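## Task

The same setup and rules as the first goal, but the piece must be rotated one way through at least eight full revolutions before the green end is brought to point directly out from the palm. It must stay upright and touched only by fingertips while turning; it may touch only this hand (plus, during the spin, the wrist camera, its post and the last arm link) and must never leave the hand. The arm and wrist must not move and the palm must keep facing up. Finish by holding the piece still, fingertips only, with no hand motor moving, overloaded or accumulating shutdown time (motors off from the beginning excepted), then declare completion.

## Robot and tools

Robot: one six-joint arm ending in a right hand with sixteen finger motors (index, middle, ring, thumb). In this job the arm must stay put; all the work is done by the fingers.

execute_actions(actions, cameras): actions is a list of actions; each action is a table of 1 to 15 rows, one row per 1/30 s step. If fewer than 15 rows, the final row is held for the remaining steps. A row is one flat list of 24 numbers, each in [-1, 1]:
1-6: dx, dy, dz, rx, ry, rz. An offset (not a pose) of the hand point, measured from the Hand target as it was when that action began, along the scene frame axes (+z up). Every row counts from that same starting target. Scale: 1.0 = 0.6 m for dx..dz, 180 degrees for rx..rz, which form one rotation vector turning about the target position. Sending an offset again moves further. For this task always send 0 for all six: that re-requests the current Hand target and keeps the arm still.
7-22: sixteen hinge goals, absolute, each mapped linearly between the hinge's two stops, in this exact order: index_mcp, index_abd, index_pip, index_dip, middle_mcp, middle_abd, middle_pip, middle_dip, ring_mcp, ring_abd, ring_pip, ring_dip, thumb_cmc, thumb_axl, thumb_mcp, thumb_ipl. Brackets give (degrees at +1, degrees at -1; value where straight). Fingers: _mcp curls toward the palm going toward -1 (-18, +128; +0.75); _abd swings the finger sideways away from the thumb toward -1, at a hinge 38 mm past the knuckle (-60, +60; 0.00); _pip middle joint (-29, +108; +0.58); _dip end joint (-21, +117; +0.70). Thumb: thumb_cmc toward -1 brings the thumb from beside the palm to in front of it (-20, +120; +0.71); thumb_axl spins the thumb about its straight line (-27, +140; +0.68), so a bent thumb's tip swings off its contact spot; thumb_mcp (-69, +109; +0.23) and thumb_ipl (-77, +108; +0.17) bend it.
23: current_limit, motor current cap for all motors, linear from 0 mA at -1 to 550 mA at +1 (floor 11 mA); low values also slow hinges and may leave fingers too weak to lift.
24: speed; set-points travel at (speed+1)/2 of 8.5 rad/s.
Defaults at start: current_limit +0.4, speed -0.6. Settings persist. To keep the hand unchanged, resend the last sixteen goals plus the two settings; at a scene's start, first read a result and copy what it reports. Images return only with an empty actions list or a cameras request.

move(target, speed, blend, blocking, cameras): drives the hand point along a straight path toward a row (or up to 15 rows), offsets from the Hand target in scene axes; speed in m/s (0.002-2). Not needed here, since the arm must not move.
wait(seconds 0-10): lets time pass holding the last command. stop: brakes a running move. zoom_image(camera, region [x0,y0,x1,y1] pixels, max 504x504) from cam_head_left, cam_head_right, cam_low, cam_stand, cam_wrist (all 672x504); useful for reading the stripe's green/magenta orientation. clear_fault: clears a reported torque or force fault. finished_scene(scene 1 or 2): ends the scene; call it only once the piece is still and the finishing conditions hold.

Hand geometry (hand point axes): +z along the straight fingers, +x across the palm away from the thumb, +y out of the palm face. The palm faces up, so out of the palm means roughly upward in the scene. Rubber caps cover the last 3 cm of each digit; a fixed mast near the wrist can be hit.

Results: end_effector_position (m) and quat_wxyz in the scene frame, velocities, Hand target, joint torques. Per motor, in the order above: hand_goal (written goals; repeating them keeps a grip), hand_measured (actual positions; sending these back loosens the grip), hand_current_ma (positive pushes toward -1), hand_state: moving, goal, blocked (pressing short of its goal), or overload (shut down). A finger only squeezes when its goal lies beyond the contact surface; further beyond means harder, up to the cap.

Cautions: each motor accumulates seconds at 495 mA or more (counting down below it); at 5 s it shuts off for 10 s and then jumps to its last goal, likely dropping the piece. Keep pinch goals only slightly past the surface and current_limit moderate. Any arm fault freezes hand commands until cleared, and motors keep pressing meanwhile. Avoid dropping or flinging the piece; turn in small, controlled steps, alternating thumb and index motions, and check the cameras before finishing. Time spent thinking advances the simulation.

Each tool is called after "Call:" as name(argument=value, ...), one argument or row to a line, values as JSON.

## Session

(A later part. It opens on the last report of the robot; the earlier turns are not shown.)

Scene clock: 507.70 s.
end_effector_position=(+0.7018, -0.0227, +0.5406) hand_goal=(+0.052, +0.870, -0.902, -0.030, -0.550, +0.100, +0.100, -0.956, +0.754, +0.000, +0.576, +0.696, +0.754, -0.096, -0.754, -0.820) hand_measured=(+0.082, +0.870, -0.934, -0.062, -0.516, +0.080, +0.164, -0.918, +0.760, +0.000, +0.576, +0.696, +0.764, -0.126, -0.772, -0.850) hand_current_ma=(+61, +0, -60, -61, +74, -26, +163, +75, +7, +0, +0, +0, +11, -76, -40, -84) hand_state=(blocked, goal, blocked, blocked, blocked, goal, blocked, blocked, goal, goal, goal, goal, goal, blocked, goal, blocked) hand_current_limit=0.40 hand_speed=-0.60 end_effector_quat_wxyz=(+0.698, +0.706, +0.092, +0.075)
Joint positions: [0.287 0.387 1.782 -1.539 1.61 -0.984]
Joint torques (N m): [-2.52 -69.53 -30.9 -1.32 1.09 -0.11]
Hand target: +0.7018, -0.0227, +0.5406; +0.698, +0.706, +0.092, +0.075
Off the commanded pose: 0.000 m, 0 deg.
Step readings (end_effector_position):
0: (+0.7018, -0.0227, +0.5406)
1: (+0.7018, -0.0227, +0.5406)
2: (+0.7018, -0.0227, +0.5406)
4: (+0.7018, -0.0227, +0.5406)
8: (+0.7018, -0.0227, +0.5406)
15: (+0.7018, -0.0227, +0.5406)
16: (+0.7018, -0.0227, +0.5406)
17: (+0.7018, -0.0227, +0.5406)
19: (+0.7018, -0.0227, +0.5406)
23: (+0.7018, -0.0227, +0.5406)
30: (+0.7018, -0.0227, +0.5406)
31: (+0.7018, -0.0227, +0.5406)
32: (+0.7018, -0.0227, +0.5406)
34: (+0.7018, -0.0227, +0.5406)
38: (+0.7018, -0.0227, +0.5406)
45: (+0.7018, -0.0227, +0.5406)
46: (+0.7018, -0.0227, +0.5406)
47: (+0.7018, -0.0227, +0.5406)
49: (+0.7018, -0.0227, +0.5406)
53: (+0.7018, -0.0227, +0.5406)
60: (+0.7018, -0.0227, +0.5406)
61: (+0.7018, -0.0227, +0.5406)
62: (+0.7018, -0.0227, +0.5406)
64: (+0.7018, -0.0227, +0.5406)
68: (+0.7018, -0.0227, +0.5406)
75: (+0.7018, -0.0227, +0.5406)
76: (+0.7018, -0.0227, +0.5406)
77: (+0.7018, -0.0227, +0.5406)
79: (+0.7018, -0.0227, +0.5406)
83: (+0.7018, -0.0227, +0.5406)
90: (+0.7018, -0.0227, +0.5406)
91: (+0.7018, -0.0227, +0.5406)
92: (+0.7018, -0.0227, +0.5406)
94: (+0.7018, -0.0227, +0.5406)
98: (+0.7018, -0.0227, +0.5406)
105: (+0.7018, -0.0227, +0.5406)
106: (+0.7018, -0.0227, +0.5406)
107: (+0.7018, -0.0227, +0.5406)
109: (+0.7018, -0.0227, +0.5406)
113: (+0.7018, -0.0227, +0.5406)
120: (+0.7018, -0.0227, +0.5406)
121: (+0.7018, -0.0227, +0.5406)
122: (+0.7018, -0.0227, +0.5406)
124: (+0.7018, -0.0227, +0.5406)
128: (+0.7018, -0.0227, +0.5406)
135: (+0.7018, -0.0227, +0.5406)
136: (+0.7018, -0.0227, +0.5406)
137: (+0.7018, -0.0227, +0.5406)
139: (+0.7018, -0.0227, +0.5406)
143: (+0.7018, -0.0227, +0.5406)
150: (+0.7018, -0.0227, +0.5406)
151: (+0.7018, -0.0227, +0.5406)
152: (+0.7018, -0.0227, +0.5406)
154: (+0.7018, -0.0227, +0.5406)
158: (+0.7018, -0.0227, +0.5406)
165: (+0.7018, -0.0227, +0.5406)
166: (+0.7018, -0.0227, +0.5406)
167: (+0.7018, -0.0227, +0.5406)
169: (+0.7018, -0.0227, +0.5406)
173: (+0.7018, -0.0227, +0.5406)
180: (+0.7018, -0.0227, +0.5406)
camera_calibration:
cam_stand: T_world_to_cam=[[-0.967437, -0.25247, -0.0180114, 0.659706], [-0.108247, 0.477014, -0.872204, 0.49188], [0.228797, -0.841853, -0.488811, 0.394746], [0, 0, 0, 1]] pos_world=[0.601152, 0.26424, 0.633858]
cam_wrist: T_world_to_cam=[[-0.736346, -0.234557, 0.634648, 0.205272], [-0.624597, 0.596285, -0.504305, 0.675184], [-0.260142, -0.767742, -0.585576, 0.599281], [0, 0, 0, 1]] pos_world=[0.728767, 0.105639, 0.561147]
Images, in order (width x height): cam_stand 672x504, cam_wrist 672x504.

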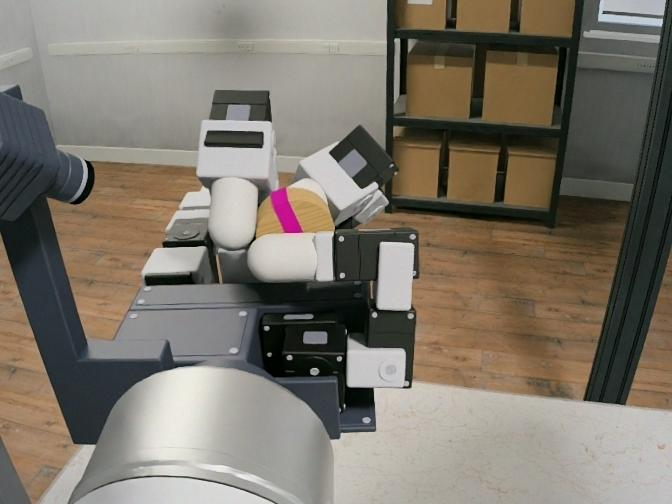

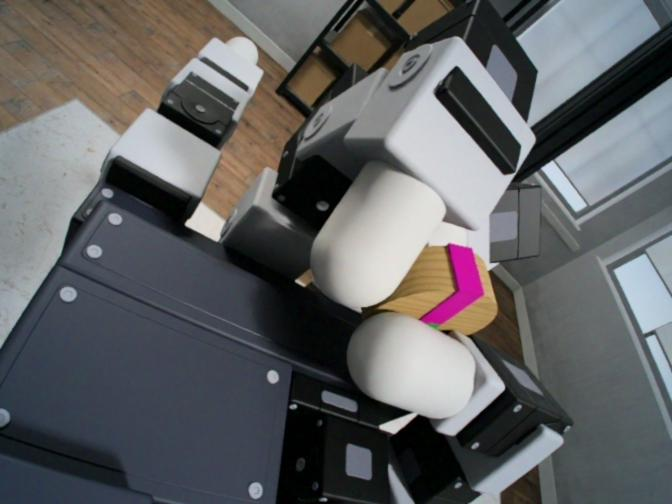

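Call:
execute_actions(
  actions=[
    [[0,0,0,0,0,0,0.052,0.87,-0.902,-0.03,-0.55,-0.2,0.58,-0.55,0.754,0,0.576,0.696,0.754,-0.096,-0.755,-0.82,0.4,-0.6]],
    [[0,0,0,0,0,0,0.052,0.87,-0.902,-0.03,-0.55,0.36,0.52,-0.8,0.754,0,0.576,0.696,0.754,-0.096,-0.755,-0.82,0.4,-0.6]],
    [[0,0,0,0,0,0,0.052,0.87,-0.902,-0.03,-0.55,0.26,0.36,-0.92,0.754,0,0.576,0.696,0.754,-0.096,-0.755,-0.82,0.4,-0.6]],
    [[0,0,0,0,0,0,0.052,0.87,-0.902,-0.03,-0.55,0.1,0.1,-0.957,0.754,0,0.576,0.696,0.754,-0.096,-0.755,-0.82,0.4,-0.6]],
    [[0,0,0,0,0,0,0.052,0.87,-0.902,-0.03,-0.55,-0.2,0.58,-0.55,0.754,0,0.576,0.696,0.754,-0.096,-0.755,-0.82,0.4,-0.6]],
    [[0,0,0,0,0,0,0.052,0.87,-0.902,-0.03,-0.55,0.36,0.52,-0.8,0.754,0,0.576,0.696,0.754,-0.096,-0.755,-0.82,0.4,-0.6]],
    [[0,0,0,0,0,0,0.052,0.87,-0.902,-0.03,-0.55,0.26,0.36,-0.92,0.754,0,0.576,0.696,0.754,-0.096,-0.755,-0.82,0.4,-0.6]],
    [[0,0,0,0,0,0,0.052,0.87,-0.902,-0.03,-0.55,0.1,0.1,-0.957,0.754,0,0.576,0.696,0.754,-0.096,-0.755,-0.82,0.4,-0.6]],
    [[0,0,0,0,0,0,0.052,0.87,-0.902,-0.03,-0.55,-0.2,0.58,-0.55,0.754,0,0.576,0.696,0.754,-0.096,-0.755,-0.82,0.4,-0.6]],
    [[0,0,0,0,0,0,0.052,0.87,-0.902,-0.03,-0.55,0.36,0.52,-0.8,0.754,0,0.576,0.696,0.754,-0.096,-0.755,-0.82,0.4,-0.6]],
    [[0,0,0,0,0,0,0.052,0.87,-0.902,-0.03,-0.55,0.26,0.36,-0.92,0.754,0,0.576,0.696,0.754,-0.096,-0.755,-0.82,0.4,-0.6]],
    [[0,0,0,0,0,0,0.052,0.87,-0.902,-0.03,-0.55,0.1,0.1,-0.957,0.754,0,0.576,0.696,0.754,-0.096,-0.755,-0.82,0.4,-0.6]],
  ],
  cameras=["cam_stand"],
)

Call:
execute_actions(
  actions=[
    [[0,0,0,0,0,0,0.052,0.87,-0.902,-0.03,-0.55,-0.2,0.58,-0.55,0.754,0,0.576,0.696,0.754,-0.096,-0.755,-0.82,0.4,-0.6]],
    [[0,0,0,0,0,0,0.052,0.87,-0.902,-0.03,-0.55,0.36,0.52,-0.8,0.754,0,0.576,0.696,0.754,-0.096,-0.755,-0.82,0.4,-0.6]],
    [[0,0,0,0,0,0,0.052,0.87,-0.902,-0.03,-0.55,0.26,0.36,-0.92,0.754,0,0.576,0.696,0.754,-0.096,-0.755,-0.82,0.4,-0.6]],
    [[0,0,0,0,0,0,0.052,0.87,-0.902,-0.03,-0.55,0.1,0.1,-0.957,0.754,0,0.576,0.696,0.754,-0.096,-0.755,-0.82,0.4,-0.6]],
    [[0,0,0,0,0,0,0.052,0.87,-0.902,-0.03,-0.55,-0.2,0.58,-0.55,0.754,0,0.576,0.696,0.754,-0.096,-0.755,-0.82,0.4,-0.6]],
    [[0,0,0,0,0,0,0.052,0.87,-0.902,-0.03,-0.55,0.36,0.52,-0.8,0.754,0,0.576,0.696,0.754,-0.096,-0.755,-0.82,0.4,-0.6]],
    [[0,0,0,0,0,0,0.052,0.87,-0.902,-0.03,-0.55,0.26,0.36,-0.92,0.754,0,0.576,0.696,0.754,-0.096,-0.755,-0.82,0.4,-0.6]],
    [[0,0,0,0,0,0,0.052,0.87,-0.902,-0.03,-0.55,0.1,0.1,-0.957,0.754,0,0.576,0.696,0.754,-0.096,-0.755,-0.82,0.4,-0.6]],
    [[0,0,0,0,0,0,0.052,0.87,-0.902,-0.03,-0.55,-0.2,0.58,-0.55,0.754,0,0.576,0.696,0.754,-0.096,-0.755,-0.82,0.4,-0.6]],
    [[0,0,0,0,0,0,0.052,0.87,-0.902,-0.03,-0.55,0.36,0.52,-0.8,0.754,0,0.576,0.696,0.754,-0.096,-0.755,-0.82,0.4,-0.6]],
    [[0,0,0,0,0,0,0.052,0.87,-0.902,-0.03,-0.55,0.26,0.36,-0.92,0.754,0,0.576,0.696,0.754,-0.096,-0.755,-0.82,0.4,-0.6]],
    [[0,0,0,0,0,0,0.052,0.87,-0.902,-0.03,-0.55,0.1,0.1,-0.957,0.754,0,0.576,0.696,0.754,-0.096,-0.755,-0.82,0.4,-0.6]],
  ],
  cameras=["cam_stand"],
)

Call:
execute_actions(
  actions=[
    [[0,0,0,0,0,0,0.052,0.87,-0.902,-0.03,-0.55,-0.2,0.58,-0.55,0.754,0,0.576,0.696,0.754,-0.096,-0.755,-0.82,0.4,-0.6]],
    [[0,0,0,0,0,0,0.052,0.87,-0.902,-0.03,-0.55,0.36,0.52,-0.8,0.754,0,0.576,0.696,0.754,-0.096,-0.755,-0.82,0.4,-0.6]],
    [[0,0,0,0,0,0,0.052,0.87,-0.902,-0.03,-0.55,0.26,0.36,-0.92,0.754,0,0.576,0.696,0.754,-0.096,-0.755,-0.82,0.4,-0.6]],
    [[0,0,0,0,0,0,0.052,0.87,-0.902,-0.03,-0.55,0.1,0.1,-0.957,0.754,0,0.576,0.696,0.754,-0.096,-0.755,-0.82,0.4,-0.6]],
    [[0,0,0,0,0,0,0.052,0.87,-0.902,-0.03,-0.55,-0.2,0.58,-0.55,0.754,0,0.576,0.696,0.754,-0.096,-0.755,-0.82,0.4,-0.6]],
    [[0,0,0,0,0,0,0.052,0.87,-0.902,-0.03,-0.55,0.36,0.52,-0.8,0.754,0,0.576,0.696,0.754,-0.096,-0.755,-0.82,0.4,-0.6]],
    [[0,0,0,0,0,0,0.052,0.87,-0.902,-0.03,-0.55,0.26,0.36,-0.92,0.754,0,0.576,0.696,0.754,-0.096,-0.755,-0.82,0.4,-0.6]],
    [[0,0,0,0,0,0,0.052,0.87,-0.902,-0.03,-0.55,0.1,0.1,-0.957,0.754,0,0.576,0.696,0.754,-0.096,-0.755,-0.82,0.4,-0.6]],
    [[0,0,0,0,0,0,0.052,0.87,-0.902,-0.03,-0.55,-0.2,0.58,-0.55,0.754,0,0.576,0.696,0.754,-0.096,-0.755,-0.82,0.4,-0.6]],
    [[0,0,0,0,0,0,0.052,0.87,-0.902,-0.03,-0.55,0.36,0.52,-0.8,0.754,0,0.576,0.696,0.754,-0.096,-0.755,-0.82,0.4,-0.6]],
    [[0,0,0,0,0,0,0.052,0.87,-0.902,-0.03,-0.55,0.26,0.36,-0.92,0.754,0,0.576,0.696,0.754,-0.096,-0.755,-0.82,0.4,-0.6]],
    [[0,0,0,0,0,0,0.052,0.87,-0.902,-0.03,-0.55,0.1,0.1,-0.957,0.754,0,0.576,0.696,0.754,-0.096,-0.755,-0.82,0.4,-0.6]],
  ],
  cameras=["cam_stand"],
)

Call:
execute_actions(
  actions=[
    [[0,0,0,0,0,0,0.052,0.87,-0.902,-0.03,-0.55,-0.2,0.58,-0.55,0.754,0,0.576,0.696,0.754,-0.096,-0.755,-0.82,0.4,-0.6]],
    [[0,0,0,0,0,0,0.052,0.87,-0.902,-0.03,-0.55,0.36,0.52,-0.8,0.754,0,0.576,0.696,0.754,-0.096,-0.755,-0.82,0.4,-0.6]],
    [[0,0,0,0,0,0,0.052,0.87,-0.902,-0.03,-0.55,0.26,0.36,-0.92,0.754,0,0.576,0.696,0.754,-0.096,-0.755,-0.82,0.4,-0.6]],
    [[0,0,0,0,0,0,0.052,0.87,-0.902,-0.03,-0.55,0.1,0.1,-0.957,0.754,0,0.576,0.696,0.754,-0.096,-0.755,-0.82,0.4,-0.6]],
    [[0,0,0,0,0,0,0.052,0.87,-0.902,-0.03,-0.55,-0.2,0.58,-0.55,0.754,0,0.576,0.696,0.754,-0.096,-0.755,-0.82,0.4,-0.6]],
    [[0,0,0,0,0,0,0.052,0.87,-0.902,-0.03,-0.55,0.36,0.52,-0.8,0.754,0,0.576,0.696,0.754,-0.096,-0.755,-0.82,0.4,-0.6]],
    [[0,0,0,0,0,0,0.052,0.87,-0.902,-0.03,-0.55,0.26,0.36,-0.92,0.754,0,0.576,0.696,0.754,-0.096,-0.755,-0.82,0.4,-0.6]],
    [[0,0,0,0,0,0,0.052,0.87,-0.902,-0.03,-0.55,0.1,0.1,-0.957,0.754,0,0.576,0.696,0.754,-0.096,-0.755,-0.82,0.4,-0.6]],
  ],
  cameras=["cam_stand"],
)

Call:
zoom_image(
  camera="cam_stand",
  region=[200, 150, 380, 300],
)

Scene clock: 577.70 s.
end_effector_position=(+0.7018, -0.0227, +0.5406) hand_goal=(+0.052, +0.870, -0.902, -0.030, -0.550, +0.100, +0.100, -0.956, +0.754, +0.000, +0.576, +0.696, +0.754, -0.096, -0.754, -0.820) hand_measured=(+0.082, +0.870, -0.934, -0.062, -0.516, +0.080, +0.164, -0.918, +0.760, +0.000, +0.576, +0.696, +0.764, -0.126, -0.772, -0.850) hand_current_ma=(+61, +0, -60, -61, +74, -26, +163, +75, +7, +0, +0, +0, +11, -76, -40, -84) hand_state=(blocked, goal, blocked, blocked, blocked, goal, blocked, blocked, goal, goal, goal, goal, goal, blocked, goal, blocked) hand_current_limit=0.40 hand_speed=-0.60 end_effector_quat_wxyz=(+0.698, +0.706, +0.092, +0.075)
Joint positions: [0.287 0.387 1.782 -1.539 1.61 -0.984]
Joint torques (N m): [-2.29 -69.66 -30.89 -1.29 1.14 -0.08]
Hand target: +0.7018, -0.0227, +0.5406; +0.698, +0.706, +0.092, +0.075
Off the commanded pose: 0.000 m, 0 deg.
Step readings (end_effector_position):
0: (+0.7018, -0.0227, +0.5406)
1: (+0.7018, -0.0227, +0.5406)
2: (+0.7018, -0.0227, +0.5406)
4: (+0.7018, -0.0227, +0.5406)
8: (+0.7018, -0.0227, +0.5406)
15: (+0.7018, -0.0227, +0.5406)
16: (+0.7018, -0.0227, +0.5406)
17: (+0.7018, -0.0227, +0.5406)
19: (+0.7018, -0.0227, +0.5406)
23: (+0.7018, -0.0227, +0.5406)
30: (+0.7018, -0.0227, +0.5406)
31: (+0.7018, -0.0227, +0.5406)
32: (+0.7018, -0.0227, +0.5406)
34: (+0.7018, -0.0227, +0.5406)
38: (+0.7018, -0.0227, +0.5406)
45: (+0.7018, -0.0227, +0.5406)
46: (+0.7018, -0.0227, +0.5406)
47: (+0.7018, -0.0227, +0.5406)
49: (+0.7018, -0.0227, +0.5406)
53: (+0.7018, -0.0227, +0.5406)
60: (+0.7018, -0.0227, +0.5406)
61: (+0.7018, -0.0227, +0.5406)
62: (+0.7018, -0.0227, +0.5406)
64: (+0.7018, -0.0227, +0.5406)
68: (+0.7018, -0.0227, +0.5406)
75: (+0.7018, -0.0227, +0.5406)
76: (+0.7018, -0.0227, +0.5406)
77: (+0.7018, -0.0227, +0.5406)
79: (+0.7018, -0.0227, +0.5406)
83: (+0.7018, -0.0227, +0.5406)
90: (+0.7018, -0.0227, +0.5406)
91: (+0.7018, -0.0227, +0.5406)
92: (+0.7018, -0.0227, +0.5406)
94: (+0.7018, -0.0227, +0.5406)
98: (+0.7018, -0.0227, +0.5406)
105: (+0.7018, -0.0227, +0.5406)
106: (+0.7018, -0.0227, +0.5406)
107: (+0.7018, -0.0227, +0.5406)
109: (+0.7018, -0.0227, +0.5406)
113: (+0.7018, -0.0227, +0.5406)
120: (+0.7018, -0.0227, +0.5406)
121: (+0.7018, -0.0227, +0.5406)
122: (+0.7018, -0.0227, +0.5406)
124: (+0.7018, -0.0227, +0.5406)
128: (+0.7018, -0.0227, +0.5406)
135: (+0.7018, -0.0227, +0.5406)
136: (+0.7018, -0.0227, +0.5406)
137: (+0.7018, -0.0227, +0.5406)
139: (+0.7018, -0.0227, +0.5406)
143: (+0.7018, -0.0227, +0.5406)
150: (+0.7018, -0.0227, +0.5406)
151: (+0.7018, -0.0227, +0.5406)
152: (+0.7018, -0.0227, +0.5406)
154: (+0.7018, -0.0227, +0.5406)
158: (+0.7018, -0.0227, +0.5406)
165: (+0.7018, -0.0227, +0.5406)
166: (+0.7018, -0.0227, +0.5406)
167: (+0.7018, -0.0227, +0.5406)
169: (+0.7018, -0.0227, +0.5406)
173: (+0.7018, -0.0227, +0.5406)
180: (+0.7018, -0.0227, +0.5406)
camera_calibration:
cam_stand: T_world_to_cam=[[-0.967437, -0.25247, -0.0180114, 0.659706], [-0.108247, 0.477014, -0.872204, 0.49188], [0.228797, -0.841853, -0.488811, 0.394746], [0, 0, 0, 1]] pos_world=[0.601152, 0.26424, 0.633858]
Images, in order (width x height): cam_stand 672x504.

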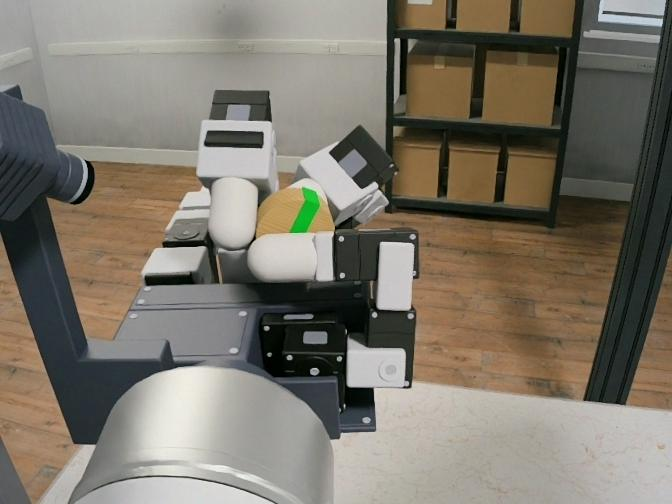

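Scene clock: 583.90 s.
end_effector_position=(+0.7018, -0.0227, +0.5406) hand_goal=(+0.052, +0.870, -0.902, -0.030, -0.550, +0.100, +0.100, -0.956, +0.754, +0.000, +0.576, +0.696, +0.754, -0.096, -0.754, -0.820) hand_measured=(+0.082, +0.870, -0.934, -0.062, -0.516, +0.080, +0.164, -0.918, +0.760, +0.000, +0.576, +0.696, +0.764, -0.126, -0.772, -0.850) hand_current_ma=(+61, +0, -60, -61, +74, -26, +163, +75, +7, +0, +0, +0, +11, -76, -40, -84) hand_state=(blocked, goal, blocked, blocked, blocked, goal, blocked, blocked, goal, goal, goal, goal, goal, blocked, goal, blocked) hand_current_limit=0.40 hand_speed=-0.60 end_effector_quat_wxyz=(+0.698, +0.706, +0.092, +0.075)
Joint positions: [0.287 0.387 1.782 -1.539 1.61 -0.984]
Joint torques (N m): [-2.54 -69.36 -30.83 -1.32 1.12 0.01]
Hand target: +0.7018, -0.0227, +0.5406; +0.698, +0.706, +0.092, +0.075
Off the commanded pose: 0.000 m, 0 deg.
Step readings (end_effector_position):
0: (+0.7018, -0.0227, +0.5406)
1: (+0.7018, -0.0227, +0.5406)
2: (+0.7018, -0.0227, +0.5406)
4: (+0.7018, -0.0227, +0.5406)
8: (+0.7018, -0.0227, +0.5406)
15: (+0.7018, -0.0227, +0.5406)
16: (+0.7018, -0.0227, +0.5406)
17: (+0.7018, -0.0227, +0.5406)
19: (+0.7018, -0.0227, +0.5406)
23: (+0.7018, -0.0227, +0.5406)
30: (+0.7018, -0.0227, +0.5406)
31: (+0.7018, -0.0227, +0.5406)
32: (+0.7018, -0.0227, +0.5406)
34: (+0.7018, -0.0227, +0.5406)
38: (+0.7018, -0.0227, +0.5406)
45: (+0.7018, -0.0227, +0.5406)
46: (+0.7018, -0.0227, +0.5406)
47: (+0.7018, -0.0227, +0.5406)
49: (+0.7018, -0.0227, +0.5406)
53: (+0.7018, -0.0227, +0.5406)
60: (+0.7018, -0.0227, +0.5406)
61: (+0.7018, -0.0227, +0.5406)
62: (+0.7018, -0.0227, +0.5406)
64: (+0.7018, -0.0227, +0.5406)
68: (+0.7018, -0.0227, +0.5406)
75: (+0.7018, -0.0227, +0.5406)
76: (+0.7018, -0.0227, +0.5406)
77: (+0.7018, -0.0227, +0.5406)
79: (+0.7018, -0.0227, +0.5406)
83: (+0.7018, -0.0227, +0.5406)
90: (+0.7018, -0.0227, +0.5406)
91: (+0.7018, -0.0227, +0.5406)
92: (+0.7018, -0.0227, +0.5406)
94: (+0.7018, -0.0227, +0.5406)
98: (+0.7018, -0.0227, +0.5406)
105: (+0.7018, -0.0227, +0.5406)
106: (+0.7018, -0.0227, +0.5406)
107: (+0.7018, -0.0227, +0.5406)
109: (+0.7018, -0.0227, +0.5406)
113: (+0.7018, -0.0227, +0.5406)
120: (+0.7018, -0.0227, +0.5406)
121: (+0.7018, -0.0227, +0.5406)
122: (+0.7018, -0.0227, +0.5406)
124: (+0.7018, -0.0227, +0.5406)
128: (+0.7018, -0.0227, +0.5406)
135: (+0.7018, -0.0227, +0.5406)
136: (+0.7018, -0.0227, +0.5406)
137: (+0.7018, -0.0227, +0.5406)
139: (+0.7018, -0.0227, +0.5406)
143: (+0.7018, -0.0227, +0.5406)
150: (+0.7018, -0.0227, +0.5406)
151: (+0.7018, -0.0227, +0.5406)
152: (+0.7018, -0.0227, +0.5406)
154: (+0.7018, -0.0227, +0.5406)
158: (+0.7018, -0.0227, +0.5406)
165: (+0.7018, -0.0227, +0.5406)
166: (+0.7018, -0.0227, +0.5406)
167: (+0.7018, -0.0227, +0.5406)
169: (+0.7018, -0.0227, +0.5406)
173: (+0.7018, -0.0227, +0.5406)
180: (+0.7018, -0.0227, +0.5406)
camera_calibration:
cam_stand: T_world_to_cam=[[-0.967437, -0.25247, -0.0180114, 0.659706], [-0.108247, 0.477014, -0.872204, 0.49188], [0.228797, -0.841853, -0.488811, 0.394746], [0, 0, 0, 1]] pos_world=[0.601152, 0.26424, 0.633858]
Images, in order (width x height): cam_stand 672x504.

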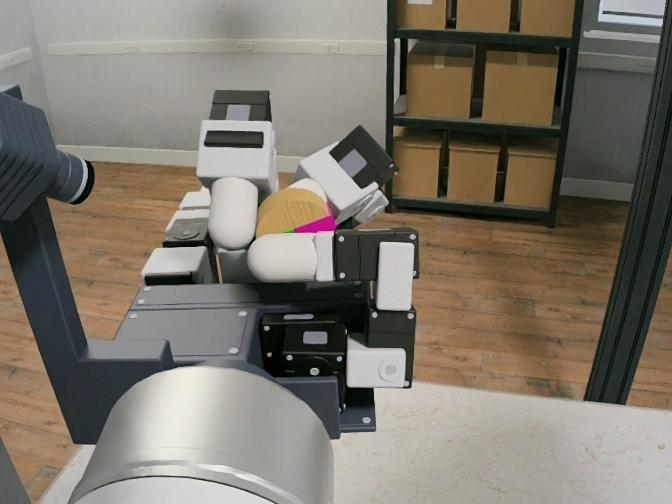

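Scene clock: 590.10 s.
end_effector_position=(+0.7018, -0.0227, +0.5406) hand_goal=(+0.052, +0.870, -0.902, -0.030, -0.550, +0.100, +0.100, -0.956, +0.754, +0.000, +0.576, +0.696, +0.754, -0.096, -0.754, -0.820) hand_measured=(+0.082, +0.870, -0.934, -0.062, -0.516, +0.080, +0.164, -0.918, +0.760, +0.000, +0.576, +0.696, +0.764, -0.126, -0.772, -0.850) hand_current_ma=(+61, +0, -60, -61, +74, -26, +163, +75, +7, +0, +0, +0, +11, -76, -40, -84) hand_state=(blocked, goal, blocked, blocked, blocked, goal, blocked, blocked, goal, goal, goal, goal, goal, blocked, goal, blocked) hand_current_limit=0.40 hand_speed=-0.60 end_effector_quat_wxyz=(+0.698, +0.706, +0.092, +0.075)
Joint positions: [0.287 0.387 1.782 -1.539 1.61 -0.984]
Joint torques (N m): [-2.34 -69.56 -30.83 -1.33 1.16 -0.06]
Hand target: +0.7018, -0.0227, +0.5406; +0.698, +0.706, +0.092, +0.075
Off the commanded pose: 0.000 m, 0 deg.
Step readings (end_effector_position):
0: (+0.7018, -0.0227, +0.5406)
1: (+0.7018, -0.0227, +0.5406)
2: (+0.7018, -0.0227, +0.5406)
4: (+0.7018, -0.0227, +0.5406)
8: (+0.7018, -0.0227, +0.5406)
15: (+0.7018, -0.0227, +0.5406)
16: (+0.7018, -0.0227, +0.5406)
17: (+0.7018, -0.0227, +0.5406)
19: (+0.7018, -0.0227, +0.5406)
23: (+0.7018, -0.0227, +0.5406)
30: (+0.7018, -0.0227, +0.5406)
31: (+0.7018, -0.0227, +0.5406)
32: (+0.7018, -0.0227, +0.5406)
34: (+0.7018, -0.0227, +0.5406)
38: (+0.7018, -0.0227, +0.5406)
45: (+0.7018, -0.0227, +0.5406)
46: (+0.7018, -0.0227, +0.5406)
47: (+0.7018, -0.0227, +0.5406)
49: (+0.7018, -0.0227, +0.5406)
53: (+0.7018, -0.0227, +0.5406)
60: (+0.7018, -0.0227, +0.5406)
61: (+0.7018, -0.0227, +0.5406)
62: (+0.7018, -0.0227, +0.5406)
64: (+0.7018, -0.0227, +0.5406)
68: (+0.7018, -0.0227, +0.5406)
75: (+0.7018, -0.0227, +0.5406)
76: (+0.7018, -0.0227, +0.5406)
77: (+0.7018, -0.0227, +0.5406)
79: (+0.7018, -0.0227, +0.5406)
83: (+0.7018, -0.0227, +0.5406)
90: (+0.7018, -0.0227, +0.5406)
91: (+0.7018, -0.0227, +0.5406)
92: (+0.7018, -0.0227, +0.5406)
94: (+0.7018, -0.0227, +0.5406)
98: (+0.7018, -0.0227, +0.5406)
105: (+0.7018, -0.0227, +0.5406)
106: (+0.7018, -0.0227, +0.5406)
107: (+0.7018, -0.0227, +0.5406)
109: (+0.7018, -0.0227, +0.5406)
113: (+0.7018, -0.0227, +0.5406)
120: (+0.7018, -0.0227, +0.5406)
121: (+0.7018, -0.0227, +0.5406)
122: (+0.7018, -0.0227, +0.5406)
124: (+0.7018, -0.0227, +0.5406)
128: (+0.7018, -0.0227, +0.5406)
135: (+0.7018, -0.0227, +0.5406)
136: (+0.7018, -0.0227, +0.5406)
137: (+0.7018, -0.0227, +0.5406)
139: (+0.7018, -0.0227, +0.5406)
143: (+0.7018, -0.0227, +0.5406)
150: (+0.7018, -0.0227, +0.5406)
151: (+0.7018, -0.0227, +0.5406)
152: (+0.7018, -0.0227, +0.5406)
154: (+0.7018, -0.0227, +0.5406)
158: (+0.7018, -0.0227, +0.5406)
165: (+0.7018, -0.0227, +0.5406)
166: (+0.7018, -0.0227, +0.5406)
167: (+0.7018, -0.0227, +0.5406)
169: (+0.7018, -0.0227, +0.5406)
173: (+0.7018, -0.0227, +0.5406)
180: (+0.7018, -0.0227, +0.5406)
camera_calibration:
cam_stand: T_world_to_cam=[[-0.967437, -0.25247, -0.0180114, 0.659706], [-0.108247, 0.477014, -0.872204, 0.49188], [0.228797, -0.841853, -0.488811, 0.394746], [0, 0, 0, 1]] pos_world=[0.601152, 0.26424, 0.633858]
Images, in order (width x height): cam_stand 672x504.

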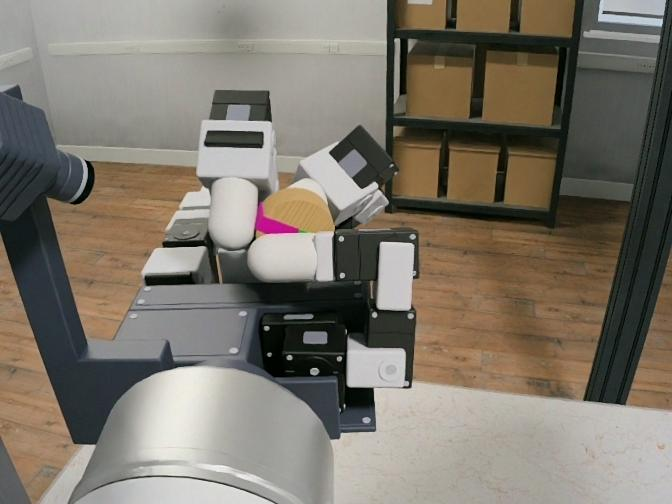

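Scene clock: 594.30 s.
end_effector_position=(+0.7018, -0.0227, +0.5406) hand_goal=(+0.052, +0.870, -0.902, -0.030, -0.550, +0.100, +0.100, -0.956, +0.754, +0.000, +0.576, +0.696, +0.754, -0.096, -0.754, -0.820) hand_measured=(+0.082, +0.870, -0.934, -0.062, -0.516, +0.080, +0.164, -0.918, +0.760, +0.000, +0.576, +0.696, +0.764, -0.126, -0.772, -0.850) hand_current_ma=(+61, +0, -60, -61, +74, -26, +163, +75, +7, +0, +0, +0, +11, -76, -40, -84) hand_state=(blocked, goal, blocked, blocked, blocked, goal, blocked, blocked, goal, goal, goal, goal, goal, blocked, goal, blocked) hand_current_limit=0.40 hand_speed=-0.60 end_effector_quat_wxyz=(+0.698, +0.706, +0.092, +0.075)
Joint positions: [0.287 0.387 1.782 -1.539 1.61 -0.984]
Joint torques (N m): [-2.28 -69.43 -30.83 -1.32 1.13 -0.07]
Hand target: +0.7018, -0.0227, +0.5406; +0.698, +0.706, +0.092, +0.075
Off the commanded pose: 0.000 m, 0 deg.
Step readings (end_effector_position):
0: (+0.7018, -0.0227, +0.5406)
1: (+0.7018, -0.0227, +0.5406)
2: (+0.7018, -0.0227, +0.5406)
4: (+0.7018, -0.0227, +0.5406)
8: (+0.7018, -0.0227, +0.5406)
15: (+0.7018, -0.0227, +0.5406)
16: (+0.7018, -0.0227, +0.5406)
17: (+0.7018, -0.0227, +0.5406)
19: (+0.7018, -0.0227, +0.5406)
23: (+0.7018, -0.0227, +0.5406)
30: (+0.7018, -0.0227, +0.5406)
31: (+0.7018, -0.0227, +0.5406)
32: (+0.7018, -0.0227, +0.5406)
34: (+0.7018, -0.0227, +0.5406)
38: (+0.7018, -0.0227, +0.5406)
45: (+0.7018, -0.0227, +0.5406)
46: (+0.7018, -0.0227, +0.5406)
47: (+0.7018, -0.0227, +0.5406)
49: (+0.7018, -0.0227, +0.5406)
53: (+0.7018, -0.0227, +0.5406)
60: (+0.7018, -0.0227, +0.5406)
61: (+0.7018, -0.0227, +0.5406)
62: (+0.7018, -0.0227, +0.5406)
64: (+0.7018, -0.0227, +0.5406)
68: (+0.7018, -0.0227, +0.5406)
75: (+0.7018, -0.0227, +0.5406)
76: (+0.7018, -0.0227, +0.5406)
77: (+0.7018, -0.0227, +0.5406)
79: (+0.7018, -0.0227, +0.5406)
83: (+0.7018, -0.0227, +0.5406)
90: (+0.7018, -0.0227, +0.5406)
91: (+0.7018, -0.0227, +0.5406)
92: (+0.7018, -0.0227, +0.5406)
94: (+0.7018, -0.0227, +0.5406)
98: (+0.7018, -0.0227, +0.5406)
105: (+0.7018, -0.0227, +0.5406)
106: (+0.7018, -0.0227, +0.5406)
107: (+0.7018, -0.0227, +0.5406)
109: (+0.7018, -0.0227, +0.5406)
113: (+0.7018, -0.0227, +0.5406)
120: (+0.7018, -0.0227, +0.5406)
camera_calibration:
cam_stand: T_world_to_cam=[[-0.967437, -0.25247, -0.0180114, 0.659706], [-0.108247, 0.477014, -0.872204, 0.49188], [0.228797, -0.841853, -0.488811, 0.394746], [0, 0, 0, 1]] pos_world=[0.601152, 0.26424, 0.633858]
Images, in order (width x height): cam_stand 672x504.

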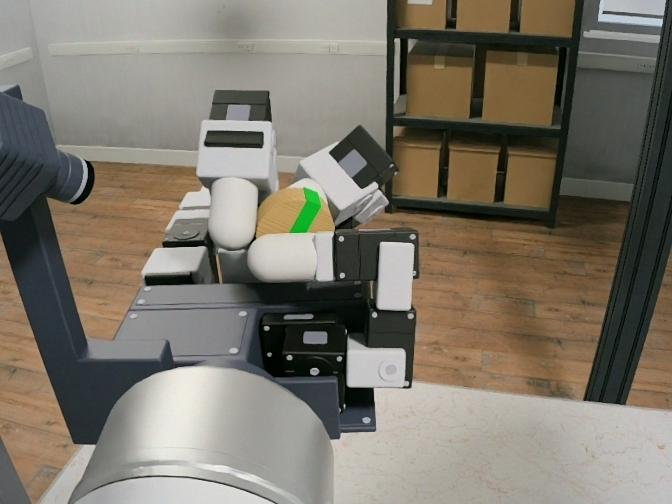

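Scaled by 2.800 from the camera's 672x504 image, which has a finer 960x720 frame.

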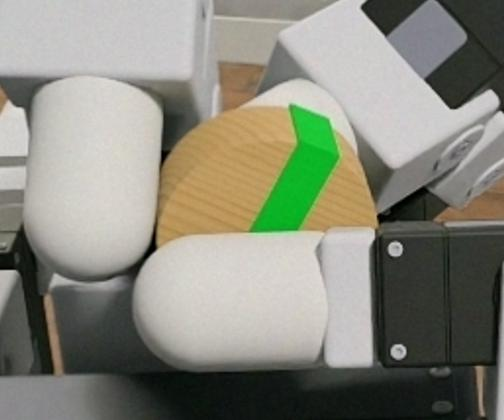

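Call:
execute_actions(
  actions=[
    [[0,0,0,0,0,0,0.052,0.87,-0.902,-0.03,-0.55,-0.2,0.58,-0.55,0.754,0,0.576,0.696,0.754,-0.096,-0.755,-0.82,0.4,-0.6]],
    [[0,0,0,0,0,0,0.052,0.87,-0.902,-0.03,-0.55,0.36,0.52,-0.8,0.754,0,0.576,0.696,0.754,-0.096,-0.755,-0.82,0.4,-0.6]],
    [[0,0,0,0,0,0,0.052,0.87,-0.902,-0.03,-0.55,0.26,0.36,-0.92,0.754,0,0.576,0.696,0.754,-0.096,-0.755,-0.82,0.4,-0.6]],
    [[0,0,0,0,0,0,0.052,0.87,-0.902,-0.03,-0.55,0.2,0.26,-0.94,0.754,0,0.576,0.696,0.754,-0.096,-0.755,-0.82,0.4,-0.6]],
  ],
  cameras=["cam_stand","cam_wrist"],
)

Call:
zoom_image(
  camera="cam_stand",
  region=[200, 150, 380, 300],
)

Scene clock: 615.77 s.
end_effector_position=(+0.7018, -0.0227, +0.5406) hand_goal=(+0.052, +0.870, -0.902, -0.030, -0.550, +0.200, +0.260, -0.940, +0.754, +0.000, +0.576, +0.696, +0.754, -0.096, -0.754, -0.820) hand_measured=(+0.082, +0.872, -0.934, -0.062, -0.514, +0.180, +0.338, -0.878, +0.760, +0.000, +0.576, +0.696, +0.762, -0.126, -0.772, -0.850) hand_current_ma=(+61, +2, -61, -62, +75, -27, +211, +154, +7, +0, +0, +0, +8, -73, -41, -83) hand_state=(blocked, goal, blocked, blocked, blocked, blocked, blocked, blocked, goal, goal, goal, goal, goal, blocked, goal, blocked) hand_current_limit=0.40 hand_speed=-0.60 end_effector_quat_wxyz=(+0.698, +0.706, +0.092, +0.075)
Joint positions: [0.287 0.387 1.782 -1.539 1.61 -0.984]
Joint torques (N m): [-2.44 -69.51 -30.58 -1.3 1.18 -0.02]
Hand target: +0.7018, -0.0227, +0.5406; +0.698, +0.706, +0.092, +0.075
Off the commanded pose: 0.000 m, 0 deg.
Step readings (end_effector_position):
0: (+0.7018, -0.0227, +0.5406)
1: (+0.7018, -0.0227, +0.5406)
2: (+0.7018, -0.0227, +0.5406)
4: (+0.7018, -0.0227, +0.5406)
8: (+0.7018, -0.0227, +0.5406)
15: (+0.7018, -0.0227, +0.5406)
16: (+0.7018, -0.0227, +0.5406)
17: (+0.7018, -0.0227, +0.5406)
19: (+0.7018, -0.0227, +0.5406)
23: (+0.7018, -0.0227, +0.5406)
30: (+0.7018, -0.0227, +0.5406)
31: (+0.7018, -0.0227, +0.5406)
32: (+0.7018, -0.0227, +0.5406)
34: (+0.7018, -0.0227, +0.5406)
38: (+0.7018, -0.0227, +0.5406)
45: (+0.7018, -0.0227, +0.5406)
46: (+0.7018, -0.0227, +0.5406)
47: (+0.7018, -0.0227, +0.5406)
49: (+0.7018, -0.0227, +0.5406)
53: (+0.7018, -0.0227, +0.5406)
60: (+0.7018, -0.0227, +0.5406)
camera_calibration:
cam_stand: T_world_to_cam=[[-0.967437, -0.25247, -0.0180114, 0.659706], [-0.108247, 0.477014, -0.872204, 0.49188], [0.228797, -0.841853, -0.488811, 0.394746], [0, 0, 0, 1]] pos_world=[0.601152, 0.26424, 0.633858]
cam_wrist: T_world_to_cam=[[-0.736346, -0.234557, 0.634648, 0.205272], [-0.624597, 0.596285, -0.504305, 0.675184], [-0.260142, -0.767742, -0.585576, 0.599281], [0, 0, 0, 1]] pos_world=[0.728767, 0.105639, 0.561147]
Images, in order (width x height): cam_stand 672x504, cam_wrist 672x504.

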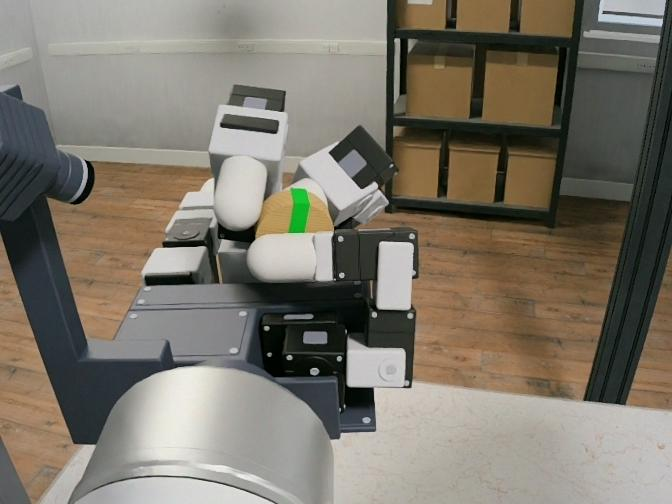

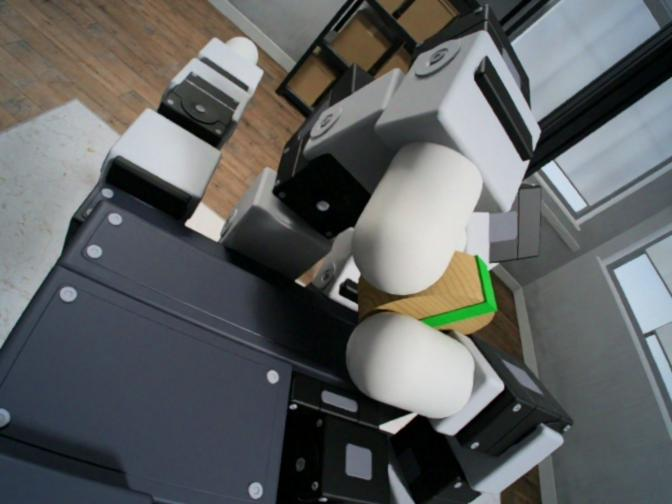

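Scaled by 2.800 from the camera's 672x504 image, which has a finer 960x720 frame.

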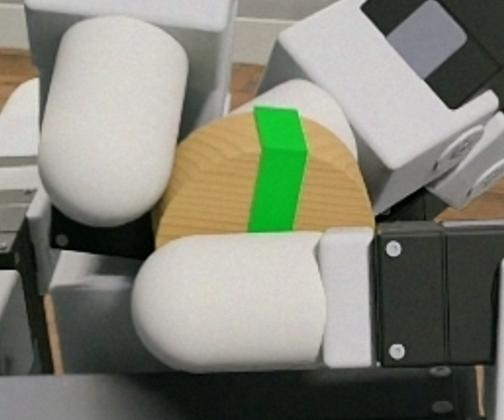

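Call:
execute_actions(
  actions=[
    [[0,0,0,0,0,0,0.052,0.87,-0.902,-0.03,-0.55,0.162,0.195,-0.948,0.754,0,0.576,0.696,0.754,-0.096,-0.755,-0.82,0.4,-0.6]],
  ],
  cameras=["cam_stand"],
)

Call:
zoom_image(
  camera="cam_stand",
  region=[200, 150, 380, 300],
)

Scene clock: 623.57 s.
end_effector_position=(+0.7018, -0.0227, +0.5406) hand_goal=(+0.052, +0.870, -0.902, -0.030, -0.550, +0.162, +0.196, -0.948, +0.754, +0.000, +0.576, +0.696, +0.754, -0.096, -0.754, -0.820) hand_measured=(+0.082, +0.872, -0.934, -0.062, -0.514, +0.140, +0.278, -0.890, +0.760, +0.000, +0.576, +0.696, +0.762, -0.124, -0.772, -0.852) hand_current_ma=(+61, +1, -61, -62, +75, -29, +230, +143, +7, +0, +0, +0, +8, -68, -41, -94) hand_state=(blocked, goal, blocked, blocked, blocked, blocked, blocked, blocked, goal, goal, goal, goal, goal, blocked, goal, blocked) hand_current_limit=0.40 hand_speed=-0.60 end_effector_quat_wxyz=(+0.698, +0.706, +0.092, +0.075)
Joint positions: [0.287 0.387 1.782 -1.539 1.61 -0.984]
Joint torques (N m): [-2.37 -69.61 -31.01 -1.32 1.11 -0.07]
Hand target: +0.7018, -0.0227, +0.5406; +0.698, +0.706, +0.092, +0.075
Off the commanded pose: 0.000 m, 0 deg.
Step readings (end_effector_position):
0: (+0.7018, -0.0227, +0.5406)
1: (+0.7018, -0.0227, +0.5406)
2: (+0.7018, -0.0227, +0.5406)
4: (+0.7018, -0.0227, +0.5406)
8: (+0.7018, -0.0227, +0.5406)
15: (+0.7018, -0.0227, +0.5406)
camera_calibration:
cam_stand: T_world_to_cam=[[-0.967437, -0.25247, -0.0180114, 0.659706], [-0.108247, 0.477014, -0.872204, 0.49188], [0.228797, -0.841853, -0.488811, 0.394746], [0, 0, 0, 1]] pos_world=[0.601152, 0.26424, 0.633858]
Images, in order (width x height): cam_stand 672x504.

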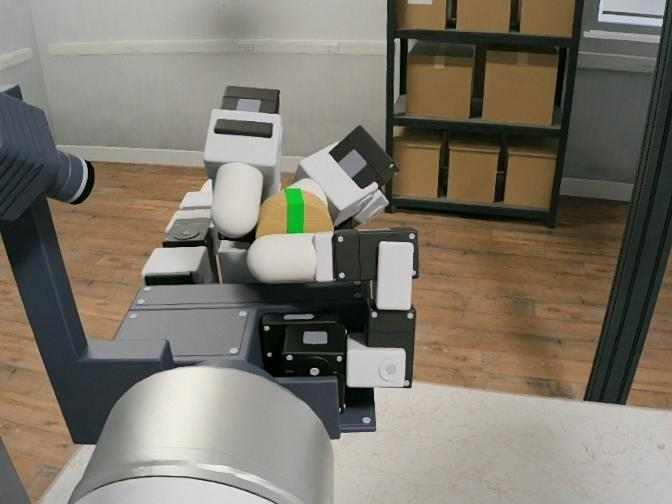

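Scaled by 2.800 from the camera's 672x504 image, which has a finer 960x720 frame.

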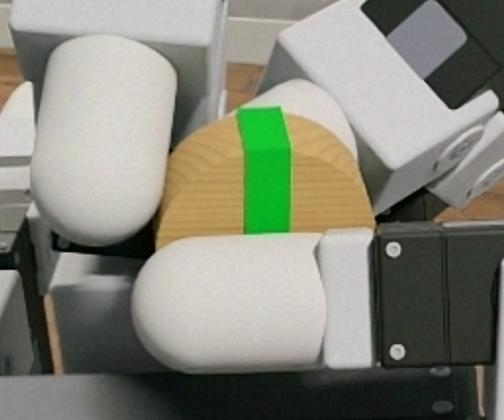

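Vertical within ~3°. Hold and finish.

Call:
wait(
  seconds=1,
)

Call:
finished_scene(
  scene=2,
)

Scene clock: 628.17 s.
end_effector_position=(+0.7018, -0.0227, +0.5406) hand_goal=(+0.052, +0.870, -0.902, -0.030, -0.550, +0.162, +0.196, -0.948, +0.754, +0.000, +0.576, +0.696, +0.754, -0.096, -0.754, -0.820) hand_measured=(+0.082, +0.872, -0.934, -0.062, -0.514, +0.140, +0.278, -0.890, +0.760, +0.000, +0.576, +0.696, +0.762, -0.124, -0.772, -0.852) hand_current_ma=(+61, +1, -61, -62, +75, -29, +230, +143, +7, +0, +0, +0, +8, -68, -41, -94) hand_state=(blocked, goal, blocked, blocked, blocked, blocked, blocked, blocked, goal, goal, goal, goal, goal, blocked, goal, blocked) hand_current_limit=0.40 hand_speed=-0.60 end_effector_quat_wxyz=(+0.698, +0.706, +0.092, +0.075)
Joint positions: [0.287 0.387 1.782 -1.539 1.61 -0.984]
Joint torques (N m): [-2.33 -69.53 -30.91 -1.31 1.14 -0.04]
Hand target: +0.7018, -0.0227, +0.5406; +0.698, +0.706, +0.092, +0.075
Off the commanded pose: 0.000 m, 0 deg.
wait: 1.00 s; at rest from the start

The scene is finished: the task was done.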